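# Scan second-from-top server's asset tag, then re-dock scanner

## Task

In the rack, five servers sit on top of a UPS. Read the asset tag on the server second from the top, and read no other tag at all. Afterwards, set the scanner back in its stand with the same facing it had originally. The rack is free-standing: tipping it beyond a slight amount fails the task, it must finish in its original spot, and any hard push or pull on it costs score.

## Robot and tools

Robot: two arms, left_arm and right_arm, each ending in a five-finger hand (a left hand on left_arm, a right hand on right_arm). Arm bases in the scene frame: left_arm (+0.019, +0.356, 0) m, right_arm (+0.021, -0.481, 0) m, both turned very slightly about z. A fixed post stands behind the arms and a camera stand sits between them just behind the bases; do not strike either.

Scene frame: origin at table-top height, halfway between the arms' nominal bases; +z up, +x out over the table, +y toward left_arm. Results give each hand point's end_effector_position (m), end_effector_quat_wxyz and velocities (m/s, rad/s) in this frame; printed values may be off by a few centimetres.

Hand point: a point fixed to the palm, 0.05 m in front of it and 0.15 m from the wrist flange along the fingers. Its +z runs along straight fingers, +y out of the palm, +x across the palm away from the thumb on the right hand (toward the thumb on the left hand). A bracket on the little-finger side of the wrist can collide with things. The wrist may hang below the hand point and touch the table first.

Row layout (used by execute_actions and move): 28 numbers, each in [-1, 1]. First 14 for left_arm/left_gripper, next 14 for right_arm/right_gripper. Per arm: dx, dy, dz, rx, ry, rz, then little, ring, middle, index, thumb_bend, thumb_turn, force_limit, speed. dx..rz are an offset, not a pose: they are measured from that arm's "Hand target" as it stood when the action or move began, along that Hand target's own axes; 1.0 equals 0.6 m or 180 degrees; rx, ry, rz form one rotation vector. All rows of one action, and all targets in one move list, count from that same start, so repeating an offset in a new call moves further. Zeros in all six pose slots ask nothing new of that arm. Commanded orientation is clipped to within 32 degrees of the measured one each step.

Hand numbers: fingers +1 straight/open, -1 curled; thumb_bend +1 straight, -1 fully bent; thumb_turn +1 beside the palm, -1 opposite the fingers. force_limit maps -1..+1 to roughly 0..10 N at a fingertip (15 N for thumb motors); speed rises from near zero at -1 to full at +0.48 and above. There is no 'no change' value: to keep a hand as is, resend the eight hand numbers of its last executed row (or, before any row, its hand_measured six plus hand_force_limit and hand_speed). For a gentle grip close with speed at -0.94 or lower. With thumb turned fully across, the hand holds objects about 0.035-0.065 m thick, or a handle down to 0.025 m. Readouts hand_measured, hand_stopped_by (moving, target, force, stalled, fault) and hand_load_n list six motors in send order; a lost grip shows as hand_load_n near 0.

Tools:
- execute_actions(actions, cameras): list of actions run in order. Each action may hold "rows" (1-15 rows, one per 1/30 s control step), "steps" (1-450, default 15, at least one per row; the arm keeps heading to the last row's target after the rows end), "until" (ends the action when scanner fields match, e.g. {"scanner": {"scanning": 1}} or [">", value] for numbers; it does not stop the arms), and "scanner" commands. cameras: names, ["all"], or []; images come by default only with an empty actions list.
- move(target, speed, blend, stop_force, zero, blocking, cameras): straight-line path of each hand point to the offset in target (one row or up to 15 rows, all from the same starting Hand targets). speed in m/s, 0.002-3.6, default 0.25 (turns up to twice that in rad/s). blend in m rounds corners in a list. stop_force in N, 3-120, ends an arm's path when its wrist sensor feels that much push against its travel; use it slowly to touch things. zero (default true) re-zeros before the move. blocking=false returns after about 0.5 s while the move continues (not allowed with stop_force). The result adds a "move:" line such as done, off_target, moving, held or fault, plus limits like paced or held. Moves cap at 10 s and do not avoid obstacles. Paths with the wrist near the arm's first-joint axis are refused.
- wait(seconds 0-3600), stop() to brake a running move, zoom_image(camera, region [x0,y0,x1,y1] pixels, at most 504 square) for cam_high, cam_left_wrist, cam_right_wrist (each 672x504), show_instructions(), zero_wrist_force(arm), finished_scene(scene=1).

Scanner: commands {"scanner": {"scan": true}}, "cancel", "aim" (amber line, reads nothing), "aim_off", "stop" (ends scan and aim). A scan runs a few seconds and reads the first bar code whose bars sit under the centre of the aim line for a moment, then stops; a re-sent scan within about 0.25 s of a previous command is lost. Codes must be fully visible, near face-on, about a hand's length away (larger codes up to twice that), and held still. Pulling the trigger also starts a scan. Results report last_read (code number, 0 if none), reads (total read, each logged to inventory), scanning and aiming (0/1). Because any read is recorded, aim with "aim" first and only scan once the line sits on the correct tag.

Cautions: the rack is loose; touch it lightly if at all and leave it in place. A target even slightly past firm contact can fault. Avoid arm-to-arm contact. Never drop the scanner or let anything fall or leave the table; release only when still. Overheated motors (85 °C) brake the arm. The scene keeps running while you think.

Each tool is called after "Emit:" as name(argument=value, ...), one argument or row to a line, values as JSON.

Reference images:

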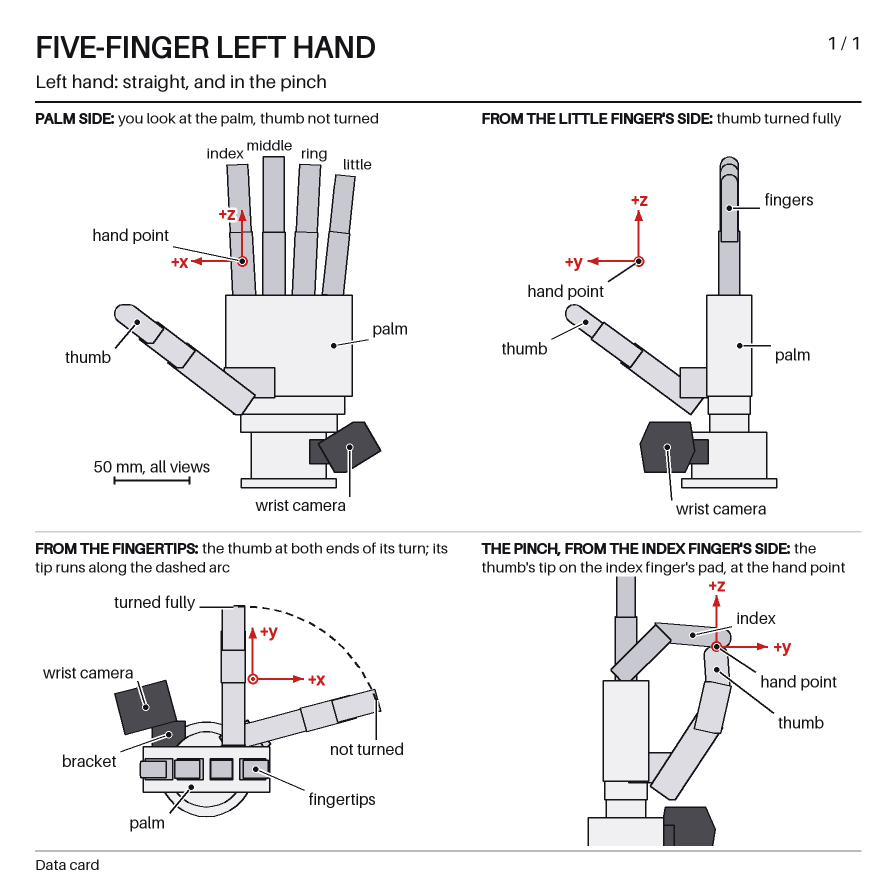

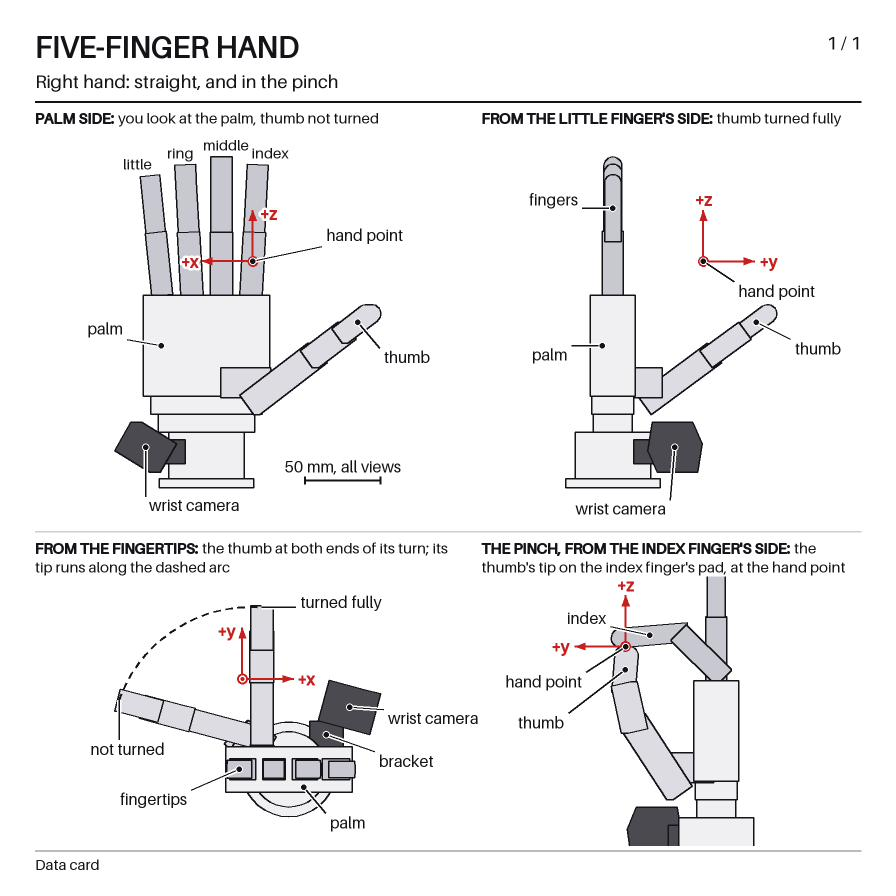

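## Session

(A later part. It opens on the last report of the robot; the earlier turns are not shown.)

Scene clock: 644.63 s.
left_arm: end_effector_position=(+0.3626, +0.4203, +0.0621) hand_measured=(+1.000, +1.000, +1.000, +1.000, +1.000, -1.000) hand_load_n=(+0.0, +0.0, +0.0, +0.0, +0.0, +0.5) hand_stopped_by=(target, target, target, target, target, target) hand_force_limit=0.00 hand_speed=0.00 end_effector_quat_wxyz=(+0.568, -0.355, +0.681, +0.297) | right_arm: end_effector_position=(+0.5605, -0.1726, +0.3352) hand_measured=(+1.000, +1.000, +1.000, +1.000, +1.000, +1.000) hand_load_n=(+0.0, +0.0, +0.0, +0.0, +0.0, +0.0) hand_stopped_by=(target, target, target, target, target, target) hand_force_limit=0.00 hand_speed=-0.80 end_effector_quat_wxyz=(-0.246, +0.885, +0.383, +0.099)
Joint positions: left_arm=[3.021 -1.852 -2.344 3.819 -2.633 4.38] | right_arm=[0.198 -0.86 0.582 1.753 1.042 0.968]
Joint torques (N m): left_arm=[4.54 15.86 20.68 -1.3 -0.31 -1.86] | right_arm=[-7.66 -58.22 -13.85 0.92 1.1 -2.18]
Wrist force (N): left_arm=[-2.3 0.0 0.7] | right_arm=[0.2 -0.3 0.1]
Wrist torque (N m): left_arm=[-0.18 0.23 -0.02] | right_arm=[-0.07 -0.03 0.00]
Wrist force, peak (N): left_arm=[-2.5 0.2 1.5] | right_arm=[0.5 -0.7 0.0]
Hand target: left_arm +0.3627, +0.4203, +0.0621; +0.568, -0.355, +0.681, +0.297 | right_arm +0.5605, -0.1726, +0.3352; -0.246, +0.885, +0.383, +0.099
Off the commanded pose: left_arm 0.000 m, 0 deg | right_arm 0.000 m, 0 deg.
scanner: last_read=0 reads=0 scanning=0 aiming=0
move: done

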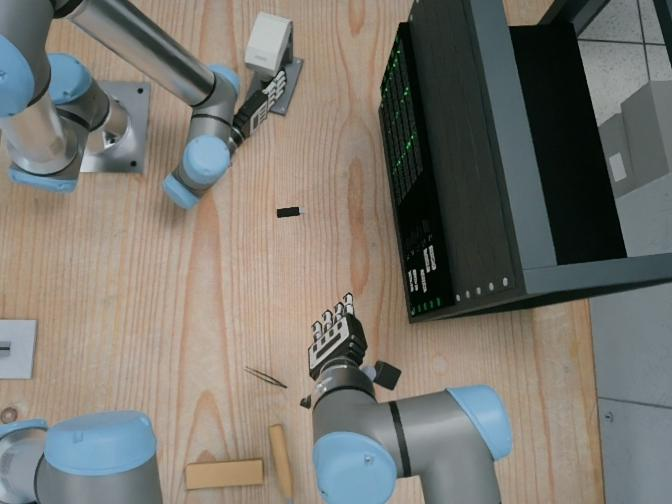

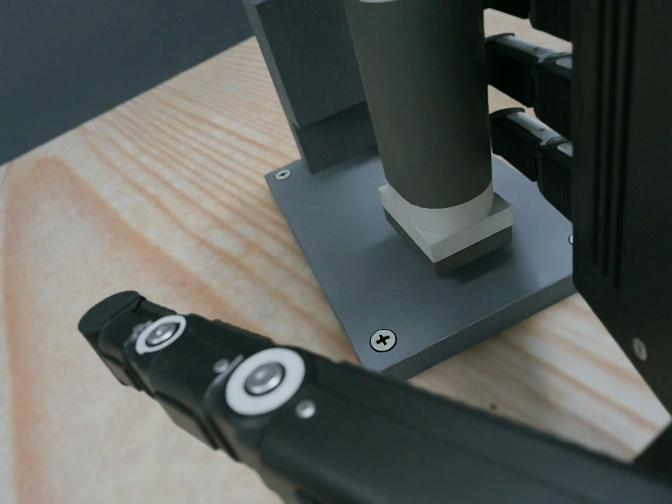

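Emit:
move(
  target=[0,-0.0067,0.0433,0,0,0,1,1,1,1,1,-1,0,0,0,0,0,0,0,0,1,1,1,1,1,1,0,-0.8],
  speed=0.04,
  cameras=["cam_high","cam_left_wrist"],
)

Emit:
zoom_image(
  camera="cam_high",
  region=[180, 0, 340, 120],
)

Scene clock: 686.70 s.
left_arm: end_effector_position=(+0.3807, +0.4390, +0.0574) hand_measured=(+1.000, +1.000, +1.000, +1.000, +1.000, -1.000) hand_load_n=(+0.0, +0.0, +0.0, +0.0, +0.0, +0.5) hand_stopped_by=(target, target, target, target, target, target) hand_force_limit=0.00 hand_speed=0.00 end_effector_quat_wxyz=(+0.568, -0.355, +0.681, +0.297) end_effector_velocity=(-0.001, -0.001, +0.000) end_effector_angular_velocity=(-0.002, +0.000, +0.002) | right_arm: end_effector_position=(+0.5605, -0.1726, +0.3352) hand_measured=(+1.000, +1.000, +1.000, +1.000, +1.000, +1.000) hand_load_n=(+0.0, +0.0, +0.0, +0.0, +0.0, +0.0) hand_stopped_by=(target, target, target, target, target, target) hand_force_limit=0.00 hand_speed=-0.80 end_effector_quat_wxyz=(-0.246, +0.885, +0.383, +0.099)
Joint positions: left_arm=[3.094 -1.866 -2.339 3.87 -2.564 4.43] | right_arm=[0.198 -0.86 0.582 1.753 1.042 0.968]
Joint velocities: left_arm=[-0.002 0 0 -0.005 -0.003 -0.005] | right_arm=[within noise]
Joint torques (N m): left_arm=[-7.74 30.8 5.54 -1.89 -2.06 -2.4] | right_arm=[-7.31 -57.9 -15.83 0.96 1.06 -2.12]
Wrist force (N): left_arm=[-2.6 0.4 0.7] | right_arm=[0.2 -0.3 0.3]
Wrist torque (N m): left_arm=[-0.15 0.29 -0.15] | right_arm=[-0.07 -0.04 0.01]
Wrist force, peak (N): left_arm=[-2.7 0.0 1.0] | right_arm=[0.7 -0.6 -0.2]
Hand target: left_arm +0.3806, +0.4390, +0.0575; +0.568, -0.355, +0.681, +0.297 | right_arm +0.5605, -0.1726, +0.3352; -0.246, +0.885, +0.383, +0.099
Off the commanded pose: left_arm 0.000 m, 0 deg | right_arm 0.000 m, 0 deg.
scanner: last_read=0 reads=0 scanning=0 aiming=0
move: done

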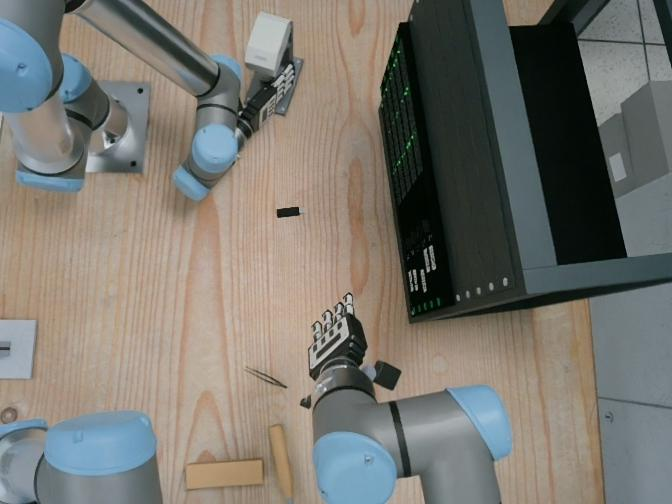

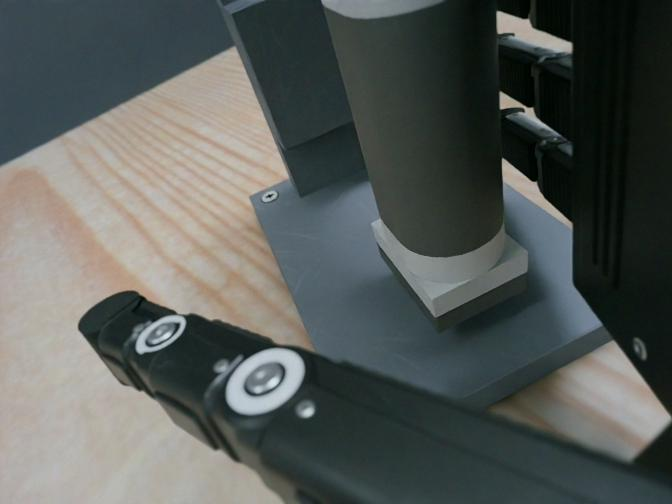

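Scaled by 3.150 from the camera's image (finer frame: 960x720).

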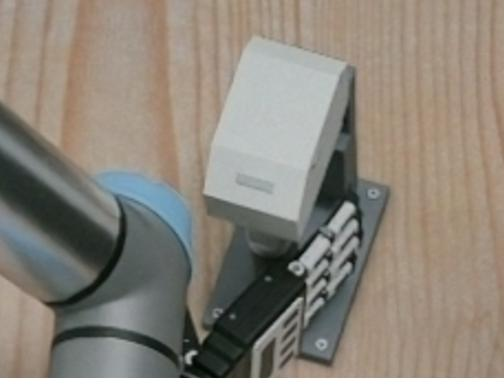

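Emit:
execute_actions(
  actions=[
    {"rows":[[0,0,0,0,0,0,1,0.6,0.6,0.6,0.6,-1,-0.5,-0.7,0,0,0,0,0,0,1,1,1,1,1,1,0,-0.8]],"steps":60},
  ],
  cameras=["cam_high","cam_left_wrist"],
)

Emit:
zoom_image(
  camera="cam_high",
  region=[180, 0, 340, 120],
)

Scene clock: 703.60 s.
left_arm: end_effector_position=(+0.3806, +0.4390, +0.0575) hand_measured=(+1.000, +0.600, +0.600, +0.600, +0.600, -1.000) hand_load_n=(+0.0, +0.0, +0.0, +0.0, +0.0, +0.5) hand_stopped_by=(target, target, target, target, target, target) hand_force_limit=-0.50 hand_speed=-0.70 end_effector_quat_wxyz=(+0.568, -0.355, +0.681, +0.297) | right_arm: end_effector_position=(+0.5605, -0.1726, +0.3352) hand_measured=(+1.000, +1.000, +1.000, +1.000, +1.000, +1.000) hand_load_n=(+0.0, +0.0, +0.0, +0.0, +0.0, +0.0) hand_stopped_by=(target, target, target, target, target, target) hand_force_limit=0.00 hand_speed=-0.80 end_effector_quat_wxyz=(-0.246, +0.885, +0.383, +0.099)
Joint positions: left_arm=[3.094 -1.865 -2.339 3.87 -2.564 4.429] | right_arm=[0.198 -0.86 0.582 1.753 1.042 0.968]
Joint torques (N m): left_arm=[-7.65 32.75 4.34 -2.04 -0.15 -2.34] | right_arm=[-7.95 -58.24 -15.4 0.96 1.16 -2.04]
Wrist force (N): left_arm=[-2.4 0.4 0.8] | right_arm=[0.2 -0.1 -0.2]
Wrist torque (N m): left_arm=[-0.13 0.27 -0.12] | right_arm=[-0.02 -0.02 0.00]
Wrist force, peak (N): left_arm=[-2.6 0.3 0.9] | right_arm=[0.7 0.0 -0.2]
Hand target: left_arm +0.3806, +0.4390, +0.0575; +0.568, -0.355, +0.681, +0.297 | right_arm +0.5605, -0.1726, +0.3352; -0.246, +0.885, +0.383, +0.099
Off the commanded pose: left_arm 0.000 m, 0 deg | right_arm 0.000 m, 0 deg.
scanner: last_read=0 reads=0 scanning=0 aiming=0

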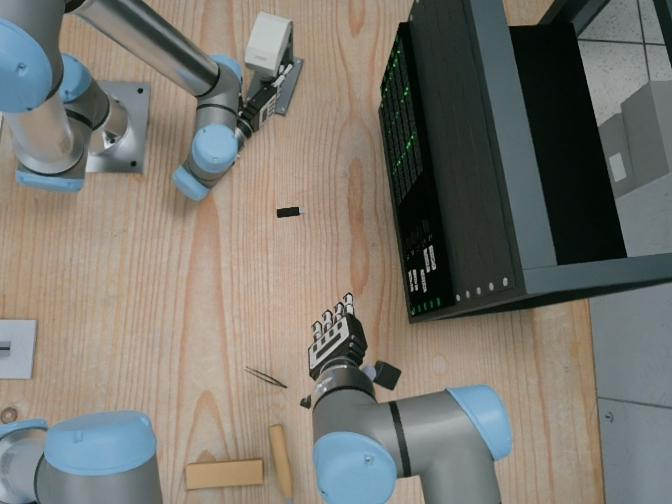

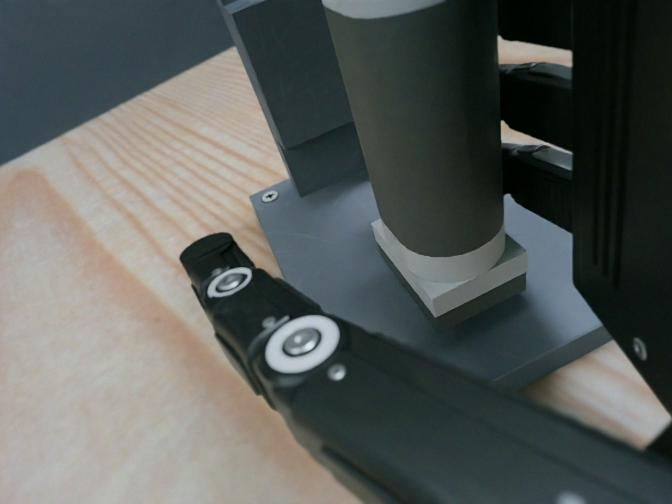

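Scaled by 3.150 from the camera's image (finer frame: 960x720).

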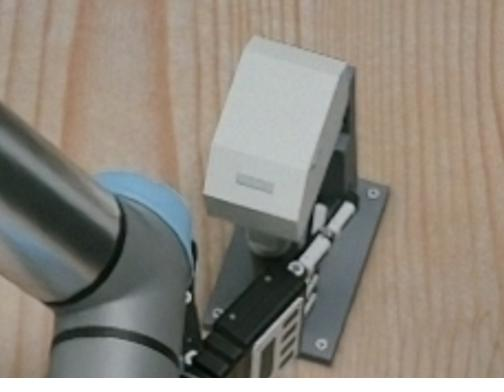

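Emit:
execute_actions(
  actions=[
    {"rows":[[0,0,0,0,0,0,1,0.35,0.35,0.35,0.3,-1,-0.6,-0.85,0,0,0,0,0,0,1,1,1,1,1,1,0,-0.8]],"steps":120},
  ],
  cameras=["cam_high","cam_left_wrist"],
)

Scene clock: 713.83 s.
left_arm: end_effector_position=(+0.3806, +0.4390, +0.0575) hand_measured=(+1.000, +0.350, +0.350, +0.350, +0.300, -1.000) hand_load_n=(+0.5, +0.0, +0.0, +0.5, +0.0, +0.5) hand_stopped_by=(target, target, target, target, target, target) hand_force_limit=-0.60 hand_speed=-0.85 end_effector_quat_wxyz=(+0.568, -0.355, +0.681, +0.297) | right_arm: end_effector_position=(+0.5605, -0.1726, +0.3352) hand_measured=(+1.000, +1.000, +1.000, +1.000, +1.000, +1.000) hand_load_n=(+0.0, +0.0, +0.0, +0.0, +0.0, +0.0) hand_stopped_by=(target, target, target, target, target, target) hand_force_limit=0.00 hand_speed=-0.80 end_effector_quat_wxyz=(-0.246, +0.885, +0.383, +0.099)
Joint positions: left_arm=[3.094 -1.865 -2.339 3.87 -2.564 4.429] | right_arm=[0.198 -0.86 0.582 1.753 1.042 0.968]
Joint torques (N m): left_arm=[-5.65 32.67 17.68 -1.36 -1.66 -2.59] | right_arm=[-7.52 -58.16 -15.82 1.01 1.11 -2.19]
Wrist force (N): left_arm=[-2.5 -0.8 1.0] | right_arm=[-0.1 -0.2 -0.2]
Wrist torque (N m): left_arm=[-0.24 0.27 -0.11] | right_arm=[-0.04 0.02 -0.01]
Wrist force, peak (N): left_arm=[-2.4 -0.4 1.8] | right_arm=[0.7 -0.3 -0.3]
Hand target: left_arm +0.3806, +0.4390, +0.0575; +0.568, -0.355, +0.681, +0.297 | right_arm +0.5605, -0.1726, +0.3352; -0.246, +0.885, +0.383, +0.099
Off the commanded pose: left_arm 0.000 m, 0 deg | right_arm 0.000 m, 0 deg.
scanner: last_read=0 reads=0 scanning=0 aiming=0

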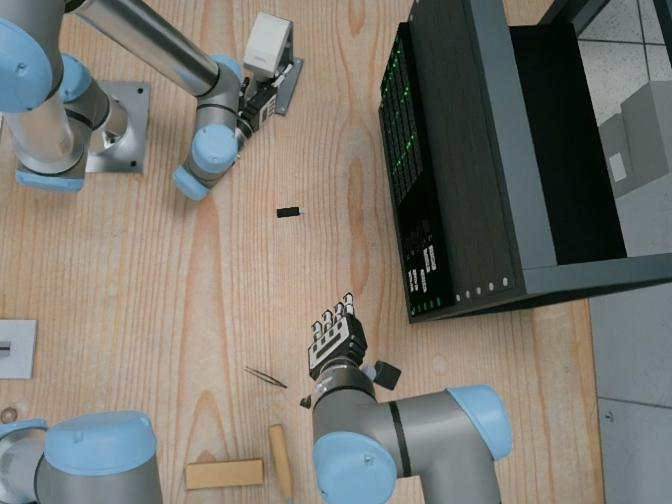

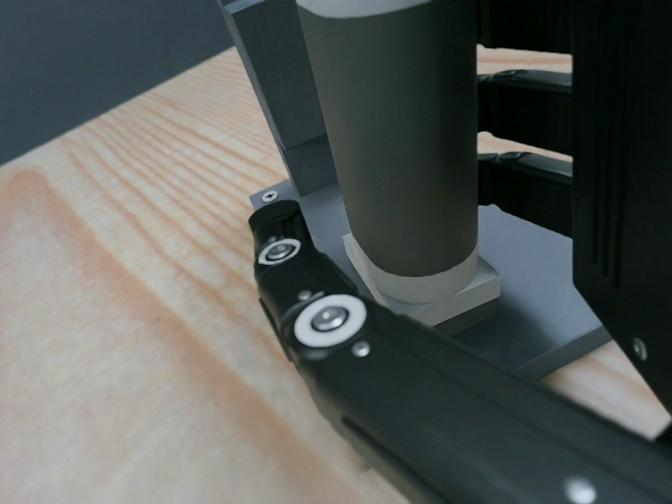

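Emit:
execute_actions(
  actions=[
    {"rows":[[0,0,0,0,0,0,1,0.35,0.35,0.35,-0.1,-1,-0.6,-0.9,0,0,0,0,0,0,1,1,1,1,1,1,0,-0.8]],"steps":150},
  ],
  cameras=["cam_high","cam_left_wrist"],
)

Emit:
zoom_image(
  camera="cam_high",
  region=[180, 0, 340, 120],
)

Scene clock: 729.40 s.
left_arm: end_effector_position=(+0.3806, +0.4390, +0.0575) hand_measured=(+1.000, +0.350, +0.350, +0.350, +0.024, -1.000) hand_load_n=(+0.0, +0.0, +0.0, +2.5, +3.0, +1.0) hand_stopped_by=(target, target, target, target, force, target) hand_force_limit=-0.60 hand_speed=-0.90 end_effector_quat_wxyz=(+0.568, -0.355, +0.681, +0.297) | right_arm: end_effector_position=(+0.5605, -0.1726, +0.3352) hand_measured=(+1.000, +1.000, +1.000, +1.000, +1.000, +1.000) hand_load_n=(+0.0, +0.0, +0.0, +0.0, +0.0, +0.0) hand_stopped_by=(target, target, target, target, target, target) hand_force_limit=0.00 hand_speed=-0.80 end_effector_quat_wxyz=(-0.246, +0.885, +0.383, +0.099)
Joint positions: left_arm=[3.094 -1.865 -2.339 3.87 -2.564 4.429] | right_arm=[0.198 -0.86 0.582 1.753 1.042 0.968]
Joint torques (N m): left_arm=[-2.7 31.9 17.31 1.38 -1.46 -1.49] | right_arm=[-7.83 -58.15 -16.89 0.79 1.14 -2.08]
Wrist force (N): left_arm=[-1.5 0.3 0.4] | right_arm=[0.1 -0.2 0.4]
Wrist torque (N m): left_arm=[-0.11 0.18 -0.13] | right_arm=[-0.08 -0.03 -0.01]
Wrist force, peak (N): left_arm=[-2.8 -0.4 1.1] | right_arm=[0.3 -0.5 0.4]
Hand target: left_arm +0.3806, +0.4390, +0.0575; +0.568, -0.355, +0.681, +0.297 | right_arm +0.5605, -0.1726, +0.3352; -0.246, +0.885, +0.383, +0.099
Off the commanded pose: left_arm 0.000 m, 0 deg | right_arm 0.000 m, 0 deg.
scanner: last_read=0 reads=0 scanning=0 aiming=0

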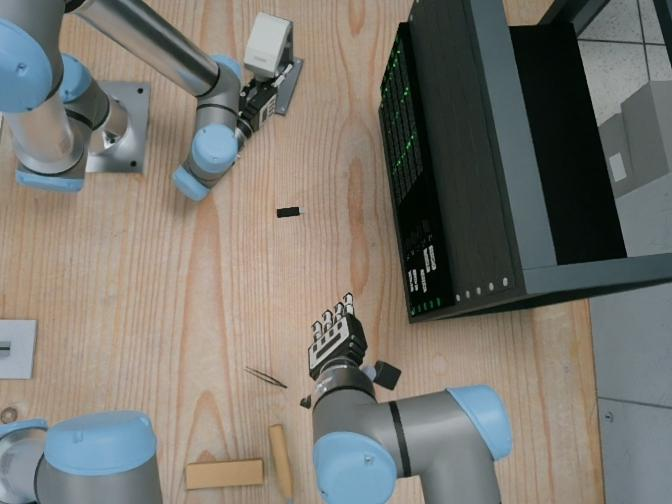

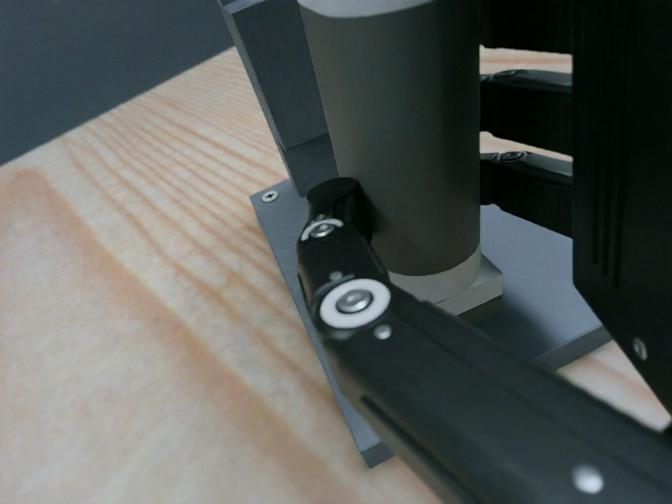

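Scaled by 3.150 from the camera's image (finer frame: 960x720).

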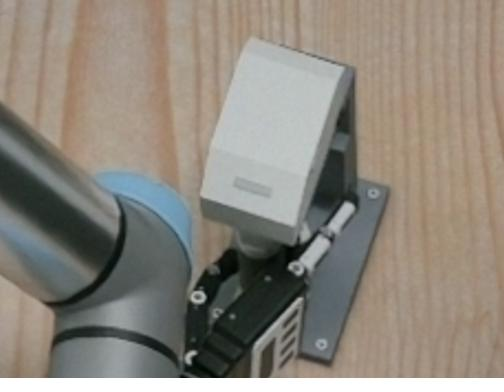

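Emit:
execute_actions(
  actions=[
    {"rows":[[0,0,0,0,0,0,1,0.05,0.05,0.05,-0.2,-1,-0.2,-0.9,0,0,0,0,0,0,1,1,1,1,1,1,0,-0.8]],"steps":150},
  ],
  cameras=["cam_high","cam_left_wrist"],
)

Emit:
zoom_image(
  camera="cam_high",
  region=[180, 0, 340, 120],
)

Scene clock: 744.40 s.
left_arm: end_effector_position=(+0.3806, +0.4390, +0.0575) hand_measured=(+1.000, +0.232, +0.288, +0.334, +0.010, -1.000) hand_load_n=(+0.0, +3.5, +3.0, +2.5, +8.5, +0.5) hand_stopped_by=(target, force, force, force, force, target) hand_force_limit=-0.20 hand_speed=-0.90 end_effector_quat_wxyz=(+0.568, -0.355, +0.681, +0.297) | right_arm: end_effector_position=(+0.5605, -0.1726, +0.3352) hand_measured=(+1.000, +1.000, +1.000, +1.000, +1.000, +1.000) hand_load_n=(+0.0, +0.0, -0.5, +0.0, +0.0, +0.0) hand_stopped_by=(target, target, target, target, target, target) hand_force_limit=0.00 hand_speed=-0.80 end_effector_quat_wxyz=(-0.246, +0.885, +0.383, +0.099)
Joint positions: left_arm=[3.094 -1.865 -2.339 3.87 -2.564 4.429] | right_arm=[0.198 -0.86 0.582 1.753 1.042 0.968]
Joint torques (N m): left_arm=[1.14 31.27 17.3 1.47 -1.09 2.16] | right_arm=[-8.09 -57.85 -17.59 1.03 1.16 -2.12]
Wrist force (N): left_arm=[-1.4 -2.3 2.0] | right_arm=[0.4 -0.4 0.1]
Wrist torque (N m): left_arm=[-0.29 0.27 0.07] | right_arm=[-0.08 -0.08 0.02]
Wrist force, peak (N): left_arm=[-1.9 -2.6 1.9] | right_arm=[0.5 -0.6 0.3]
Hand target: left_arm +0.3806, +0.4390, +0.0575; +0.568, -0.355, +0.681, +0.297 | right_arm +0.5605, -0.1726, +0.3352; -0.246, +0.885, +0.383, +0.099
Off the commanded pose: left_arm 0.000 m, 0 deg | right_arm 0.000 m, 0 deg.
scanner: last_read=0 reads=0 scanning=0 aiming=0

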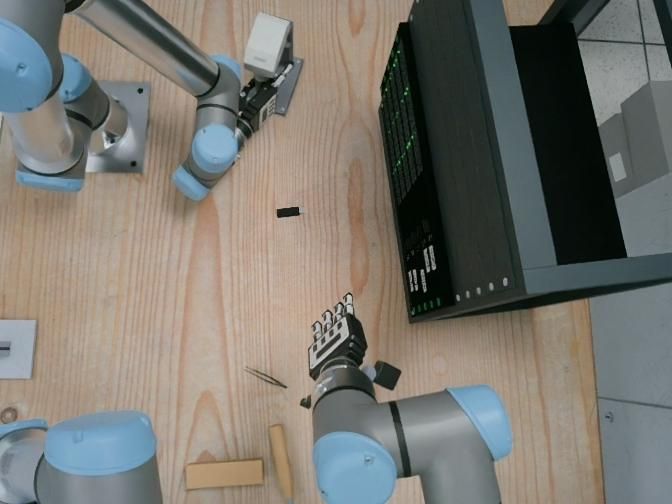

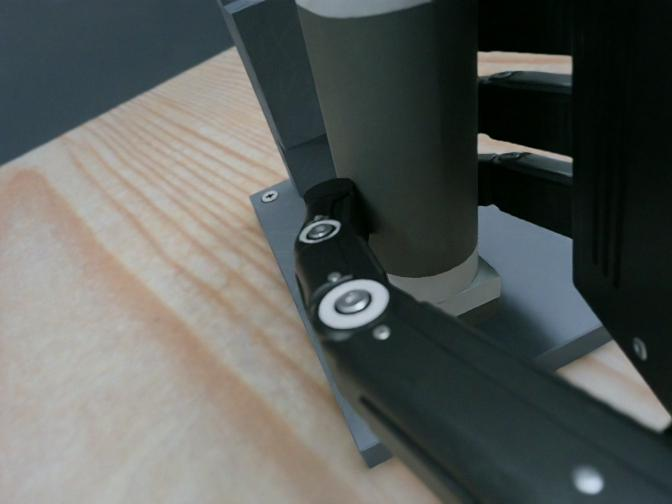

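Scaled by 3.150 from the camera's image (finer frame: 960x720).

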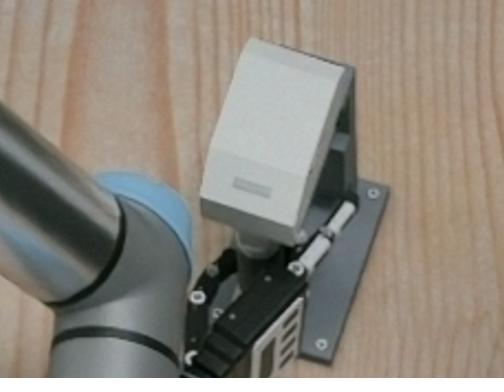

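Emit:
move(
  target=[-0.0493,0,-0.0087,0,0,0,1,0.05,0.05,0.05,-0.2,-1,-0.2,-0.9,0,0,0,0,0,0,1,1,1,1,1,1,0,-0.8],
  speed=0.04,
  cameras=["cam_high","cam_left_wrist"],
)

Emit:
zoom_image(
  camera="cam_high",
  region=[180, 0, 340, 120],
)

Scene clock: 752.27 s.
left_arm: end_effector_position=(+0.3811, +0.4391, +0.0878) hand_measured=(+1.000, +0.230, +0.286, +0.334, +0.008, -1.000) hand_load_n=(+0.5, +0.0, +0.0, +0.0, +0.0, +0.0) hand_stopped_by=(target, force, force, force, force, target) hand_force_limit=-0.20 hand_speed=-0.90 end_effector_quat_wxyz=(+0.568, -0.355, +0.681, +0.296) | right_arm: end_effector_position=(+0.5605, -0.1726, +0.3352) hand_measured=(+1.000, +1.000, +1.000, +1.000, +1.000, +1.000) hand_load_n=(+0.0, +0.0, +0.0, +0.0, +0.0, +0.0) hand_stopped_by=(target, target, target, target, target, target) hand_force_limit=0.00 hand_speed=-0.80 end_effector_quat_wxyz=(-0.246, +0.885, +0.383, +0.099)
Joint positions: left_arm=[3.094 -1.782 -2.319 3.768 -2.564 4.43] | right_arm=[0.198 -0.86 0.582 1.753 1.042 0.968]
Joint torques (N m): left_arm=[14.45 7.02 -14.62 -2.51 -11.45 -3.92] | right_arm=[-8.06 -58.2 -17.63 0.98 1.11 -2.21]
Wrist force (N): left_arm=[-7.3 -50.7 0.5] | right_arm=[0.3 0.1 0.0]
Wrist torque (N m): left_arm=[-1.41 0.53 2.51] | right_arm=[0.00 -0.05 0.02]
Wrist force, peak (N): left_arm=[134.4 -10.4 18.1] | right_arm=[0.6 -0.3 0.2]
Hand target: left_arm +0.3808, +0.4391, +0.0875; +0.568, -0.355, +0.681, +0.297 | right_arm +0.5605, -0.1726, +0.3352; -0.246, +0.885, +0.383, +0.099
Off the commanded pose: left_arm 0.000 m, 0 deg | right_arm 0.000 m, 0 deg.
scanner: last_read=0 reads=0 scanning=0 aiming=0
move: done

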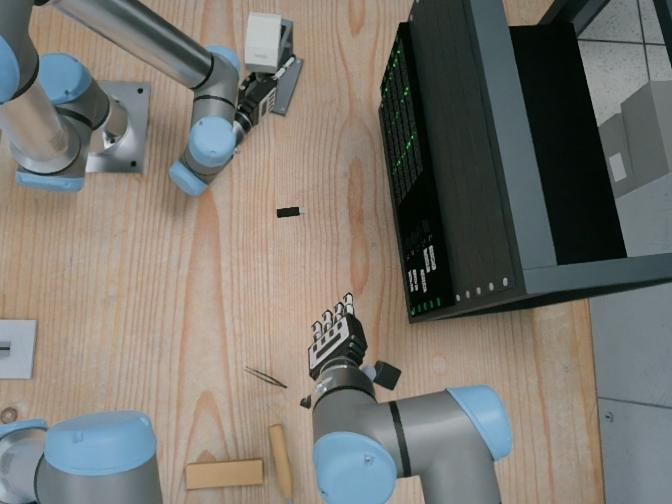

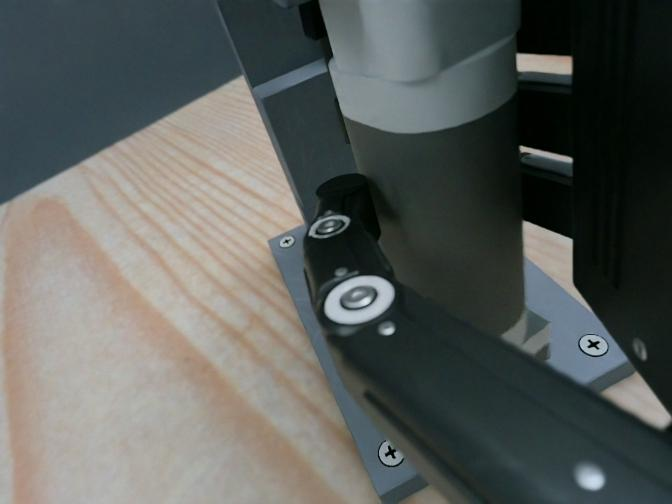

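Scaled by 3.150 from the camera's image (finer frame: 960x720).

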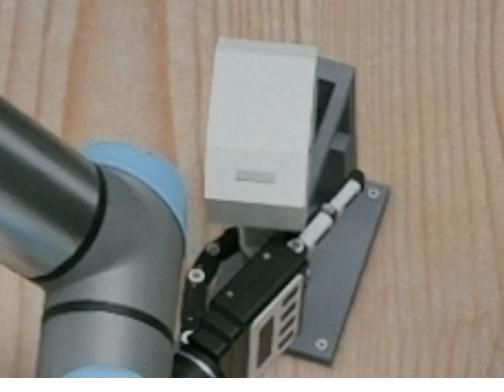

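Emit:
zoom_image(
  camera="cam_high",
  region=[230, 0, 310, 60],
)

Emit:
zoom_image(
  camera="cam_left_wrist",
  region=[200, 0, 672, 504],
)

Scaled by 6.300 from the camera's image (finer frame: 960x720).

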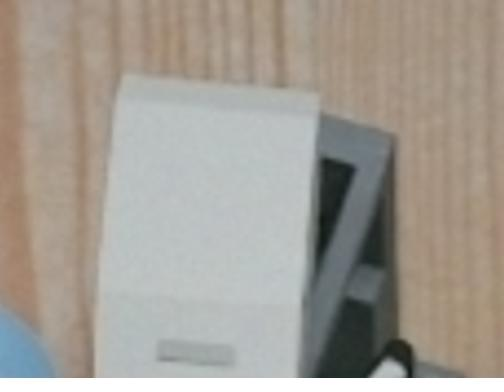

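Scaled by 1.000.

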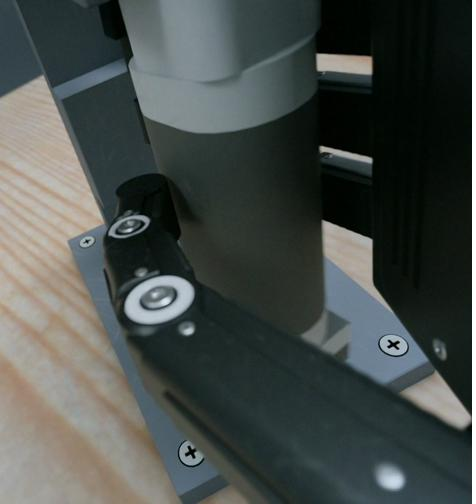

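Emit:
move(
  target=[0,0,0,0,0,0,1,0.05,0.05,0.05,-0.2,-1,-0.2,-0.9,0.201,-0.321,0.4525,0.2866,0.3424,-0.2592,1,1,1,1,1,1,0,-0.8],
  speed=0.2,
  cameras=["cam_high","cam_right_wrist"],
)

Scene clock: 840.37 s.
left_arm: end_effector_position=(+0.3808, +0.4391, +0.0875) hand_measured=(+1.000, +0.230, +0.286, +0.334, +0.008, -1.000) hand_load_n=(+0.5, +0.0, +0.0, +0.0, +0.0, +0.0) hand_stopped_by=(target, force, force, force, force, target) hand_force_limit=-0.20 hand_speed=-0.90 end_effector_quat_wxyz=(+0.568, -0.355, +0.681, +0.297) | right_arm: end_effector_position=(+0.5034, +0.1437, +0.2193) hand_measured=(+1.000, +1.000, +1.000, +1.000, +1.000, +1.000) hand_load_n=(+0.0, +0.0, +0.0, +0.0, +0.0, +0.0) hand_stopped_by=(target, target, target, target, target, target) hand_force_limit=0.00 hand_speed=-0.80 end_effector_quat_wxyz=(+0.651, -0.338, -0.563, -0.381)
Joint positions: left_arm=[3.094 -1.783 -2.319 3.768 -2.564 4.43] | right_arm=[0.405 -0.569 0.87 0.625 -0.174 0.664]
Joint torques (N m): left_arm=[22.02 6.83 -16.98 -3.81 -11.45 -4.18] | right_arm=[1.02 -57.41 -16.82 1.89 -1.11 -0.29]
Wrist force (N): left_arm=[-8.4 -57.6 2.2] | right_arm=[0.4 -0.8 -1.1]
Wrist torque (N m): left_arm=[-1.56 0.68 2.91] | right_arm=[-0.04 0.02 -0.04]
Wrist force, peak (N): left_arm=[-8.0 -58.0 2.0] | right_arm=[-2.4 -1.7 -3.0]
Hand target: left_arm +0.3808, +0.4391, +0.0875; +0.568, -0.355, +0.681, +0.297 | right_arm +0.5034, +0.1437, +0.2193; +0.651, -0.338, -0.563, -0.381 (not the last commanded pose)
Off the commanded pose: left_arm 0.000 m, 0 deg | right_arm 0.012 m, 9 deg.
FORCE FAULT: contact force on the right arm reached its limit, and that arm stopped for 10 seconds. The contact can be on any part of that arm, not only on its tool. That arm's remaining commands of this call were not run. That arm's target is now where it stood when the stop ended, not its last command. That arm accepts commands again.
scanner: last_read=0 reads=0 scanning=0 aiming=0
move: fault (right_arm)

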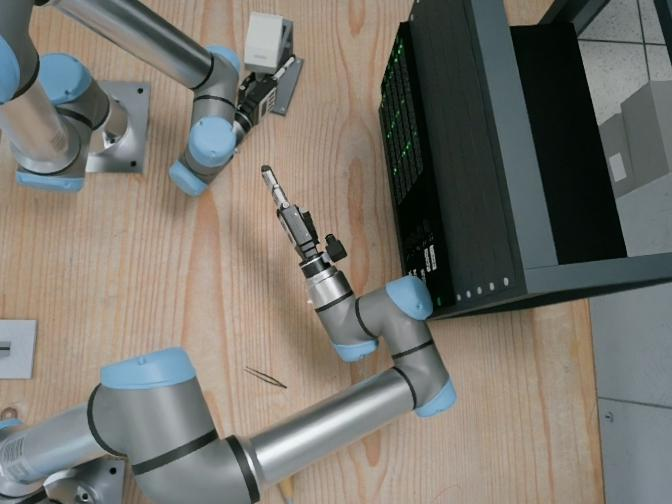

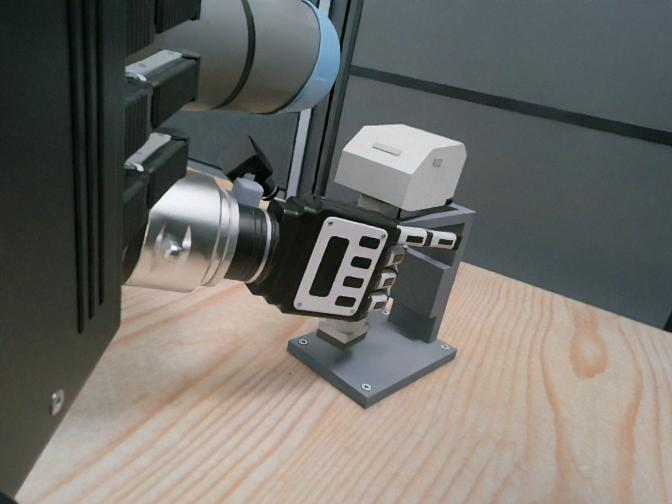

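Emit:
zoom_image(
  camera="cam_right_wrist",
  region=[240, 90, 500, 420],
)

Emit:
zoom_image(
  camera="cam_high",
  region=[370, 180, 530, 340],
)

Scaled by 1.527 from the camera's image (finer frame: 960x720).

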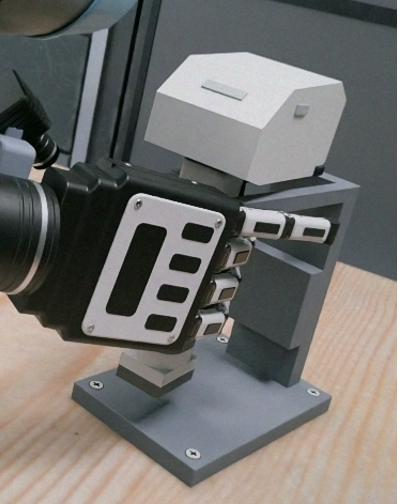

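Scaled by 3.150 from the camera's image (finer frame: 960x720).

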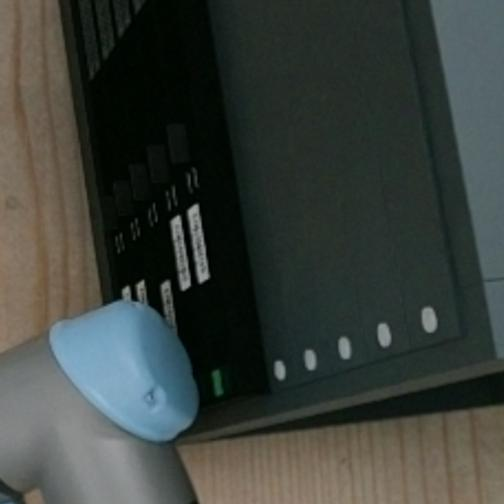

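Emit:
move(
  target=[0,-0.0067,0,0,0,0,1,0.05,0.05,0.05,-0.2,-1,-0.2,-0.9,0.0065,-0.1067,-0.0552,0,0,0,1,1,1,1,1,1,0,-0.8],
  speed=0.08,
  cameras=["cam_high","cam_right_wrist"],
)

Emit:
zoom_image(
  camera="cam_right_wrist",
  region=[240, 90, 500, 420],
)

Scene clock: 874.33 s.
left_arm: end_effector_position=(+0.3841, +0.4368, +0.0875) hand_measured=(+1.000, +0.230, +0.286, +0.334, +0.008, -1.000) hand_load_n=(+0.0, +0.0, +0.0, +0.5, +0.0, +0.0) hand_stopped_by=(target, force, force, force, force, target) hand_force_limit=-0.20 hand_speed=-0.90 end_effector_quat_wxyz=(+0.568, -0.355, +0.681, +0.297) | right_arm: end_effector_position=(+0.4634, +0.0837, +0.2195) hand_measured=(+1.000, +1.000, +1.000, +1.000, +1.000, +1.000) hand_load_n=(+0.0, +0.0, +0.0, +0.0, +0.0, +0.0) hand_stopped_by=(target, target, target, target, target, target) hand_force_limit=0.00 hand_speed=-0.80 end_effector_quat_wxyz=(+0.651, -0.338, -0.563, -0.381)
Joint positions: left_arm=[3.087 -1.792 -2.307 3.761 -2.571 4.425] | right_arm=[0.337 -0.799 1.259 0.222 -0.222 0.913]
Joint torques (N m): left_arm=[2.62 24.02 6.07 0.33 0.15 -1.01] | right_arm=[10.35 -43.66 -7.88 0.96 1.37 -1.67]
Wrist force (N): left_arm=[-0.4 1.5 0.9] | right_arm=[0.4 -0.6 -1.0]
Wrist torque (N m): left_arm=[0.12 0.33 -0.10] | right_arm=[-0.03 0.06 0.05]
Wrist force, peak (N): left_arm=[-8.2 -58.1 2.0] | right_arm=[0.7 -1.8 -1.8]
Hand target: left_arm +0.3841, +0.4368, +0.0875; +0.568, -0.355, +0.681, +0.297 | right_arm +0.4633, +0.0837, +0.2194; +0.651, -0.338, -0.563, -0.381
Off the commanded pose: left_arm 0.000 m, 0 deg | right_arm 0.000 m, 0 deg.
scanner: last_read=0 reads=0 scanning=0 aiming=0
move: done

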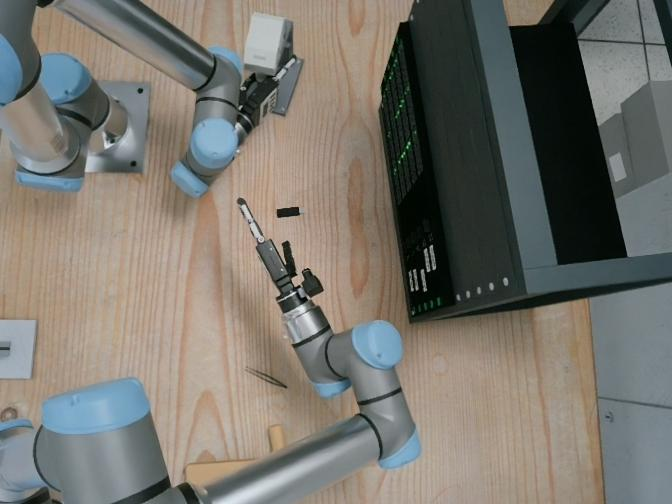

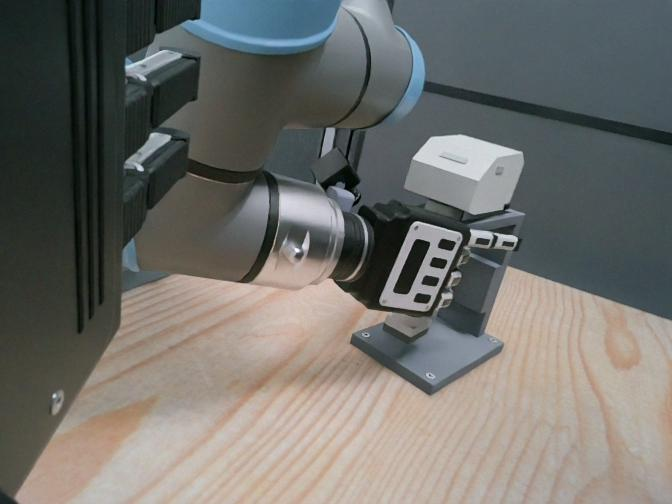

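Scaled by 1.527 from the camera's image (finer frame: 960x720).

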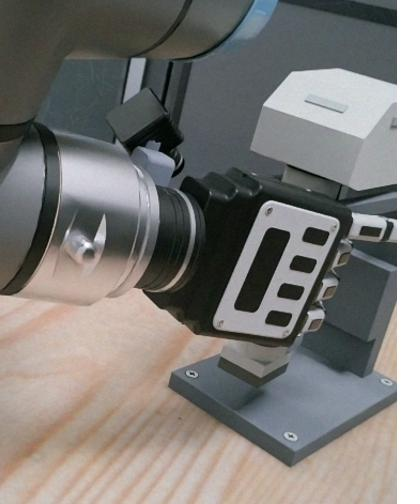

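Emit:
move(
  target=[0.0493,0,0.0087,0,0,0,1,0.05,0.05,0.05,-0.2,-1,-0.2,-0.9,0,0,0,0,0,0,1,1,1,1,1,1,0,-0.8],
  speed=0.03,
  cameras=["cam_high","cam_right_wrist","cam_left_wrist"],
)

Emit:
zoom_image(
  camera="cam_right_wrist",
  region=[340, 100, 560, 420],
)

Emit:
zoom_image(
  camera="cam_high",
  region=[230, 0, 310, 120],
)

Scene clock: 887.87 s.
left_arm: end_effector_position=(+0.3839, +0.4367, +0.0573) hand_measured=(+1.000, +0.230, +0.286, +0.334, +0.008, -1.000) hand_load_n=(+0.0, +0.0, +0.0, +2.5, +3.0, -0.5) hand_stopped_by=(target, force, force, force, force, target) hand_force_limit=-0.20 hand_speed=-0.90 end_effector_quat_wxyz=(+0.568, -0.355, +0.681, +0.297) | right_arm: end_effector_position=(+0.4633, +0.0837, +0.2194) hand_measured=(+1.000, +1.000, +1.000, +1.000, +1.000, +1.000) hand_load_n=(+0.0, +0.0, +0.0, +0.0, +0.0, +0.0) hand_stopped_by=(target, target, target, target, target, target) hand_force_limit=0.00 hand_speed=-0.80 end_effector_quat_wxyz=(+0.651, -0.338, -0.563, -0.381)
Joint positions: left_arm=[3.087 -1.873 -2.327 3.861 -2.571 4.425] | right_arm=[0.337 -0.799 1.259 0.222 -0.222 0.913]
Joint torques (N m): left_arm=[-8.37 32.63 11.31 -2.28 -1.58 0.85] | right_arm=[10.06 -38.11 -14.93 3.22 -0.04 -2.4]
Wrist force (N): left_arm=[-3.5 0.8 1.0] | right_arm=[0.5 -1.2 -1.2]
Wrist torque (N m): left_arm=[0.01 0.32 -0.15] | right_arm=[-0.11 0.04 0.04]
Wrist force, peak (N): left_arm=[-7.3 1.9 1.3] | right_arm=[0.3 -1.2 -1.6]
Hand target: left_arm +0.3839, +0.4367, +0.0575; +0.568, -0.355, +0.681, +0.297 | right_arm +0.4633, +0.0837, +0.2194; +0.651, -0.338, -0.563, -0.381
Off the commanded pose: left_arm 0.000 m, 0 deg | right_arm 0.000 m, 0 deg.
scanner: last_read=0 reads=0 scanning=0 aiming=0
move: done

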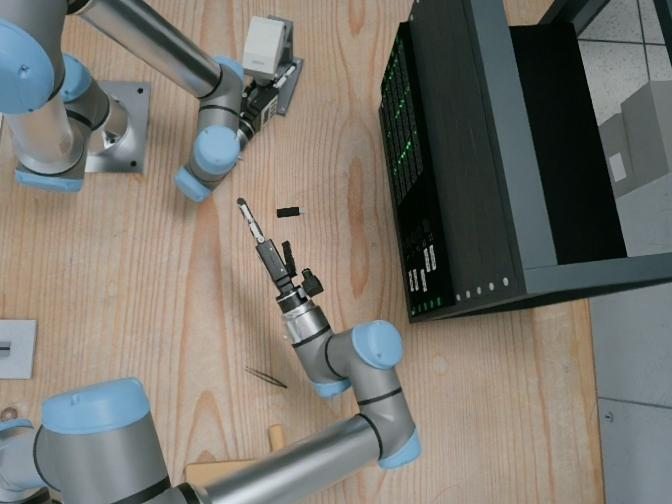

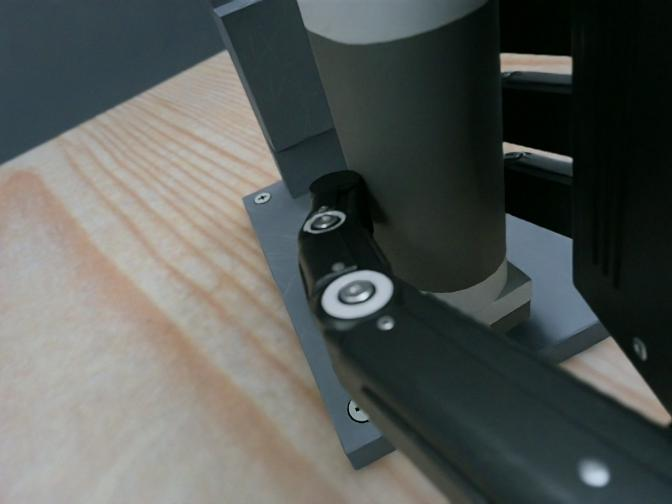

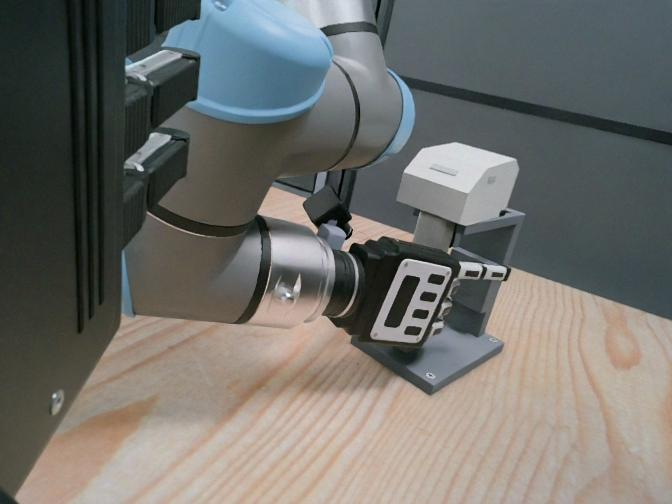

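Scaled by 1.575 from the camera's image (finer frame: 960x720).

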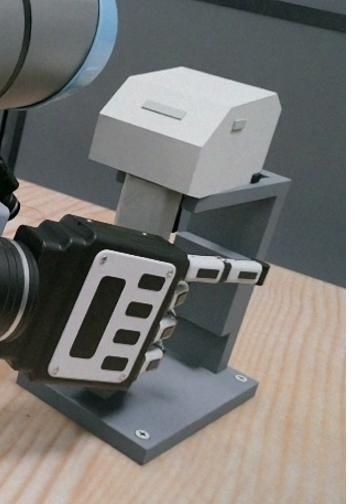

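Scaled by 4.200 from the camera's image (finer frame: 960x720).

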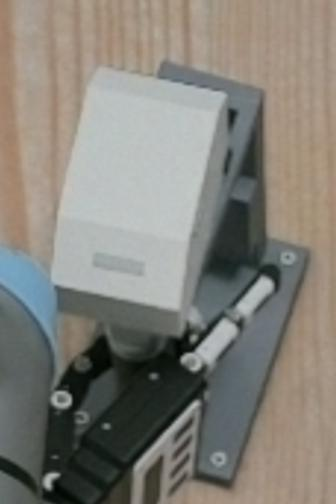

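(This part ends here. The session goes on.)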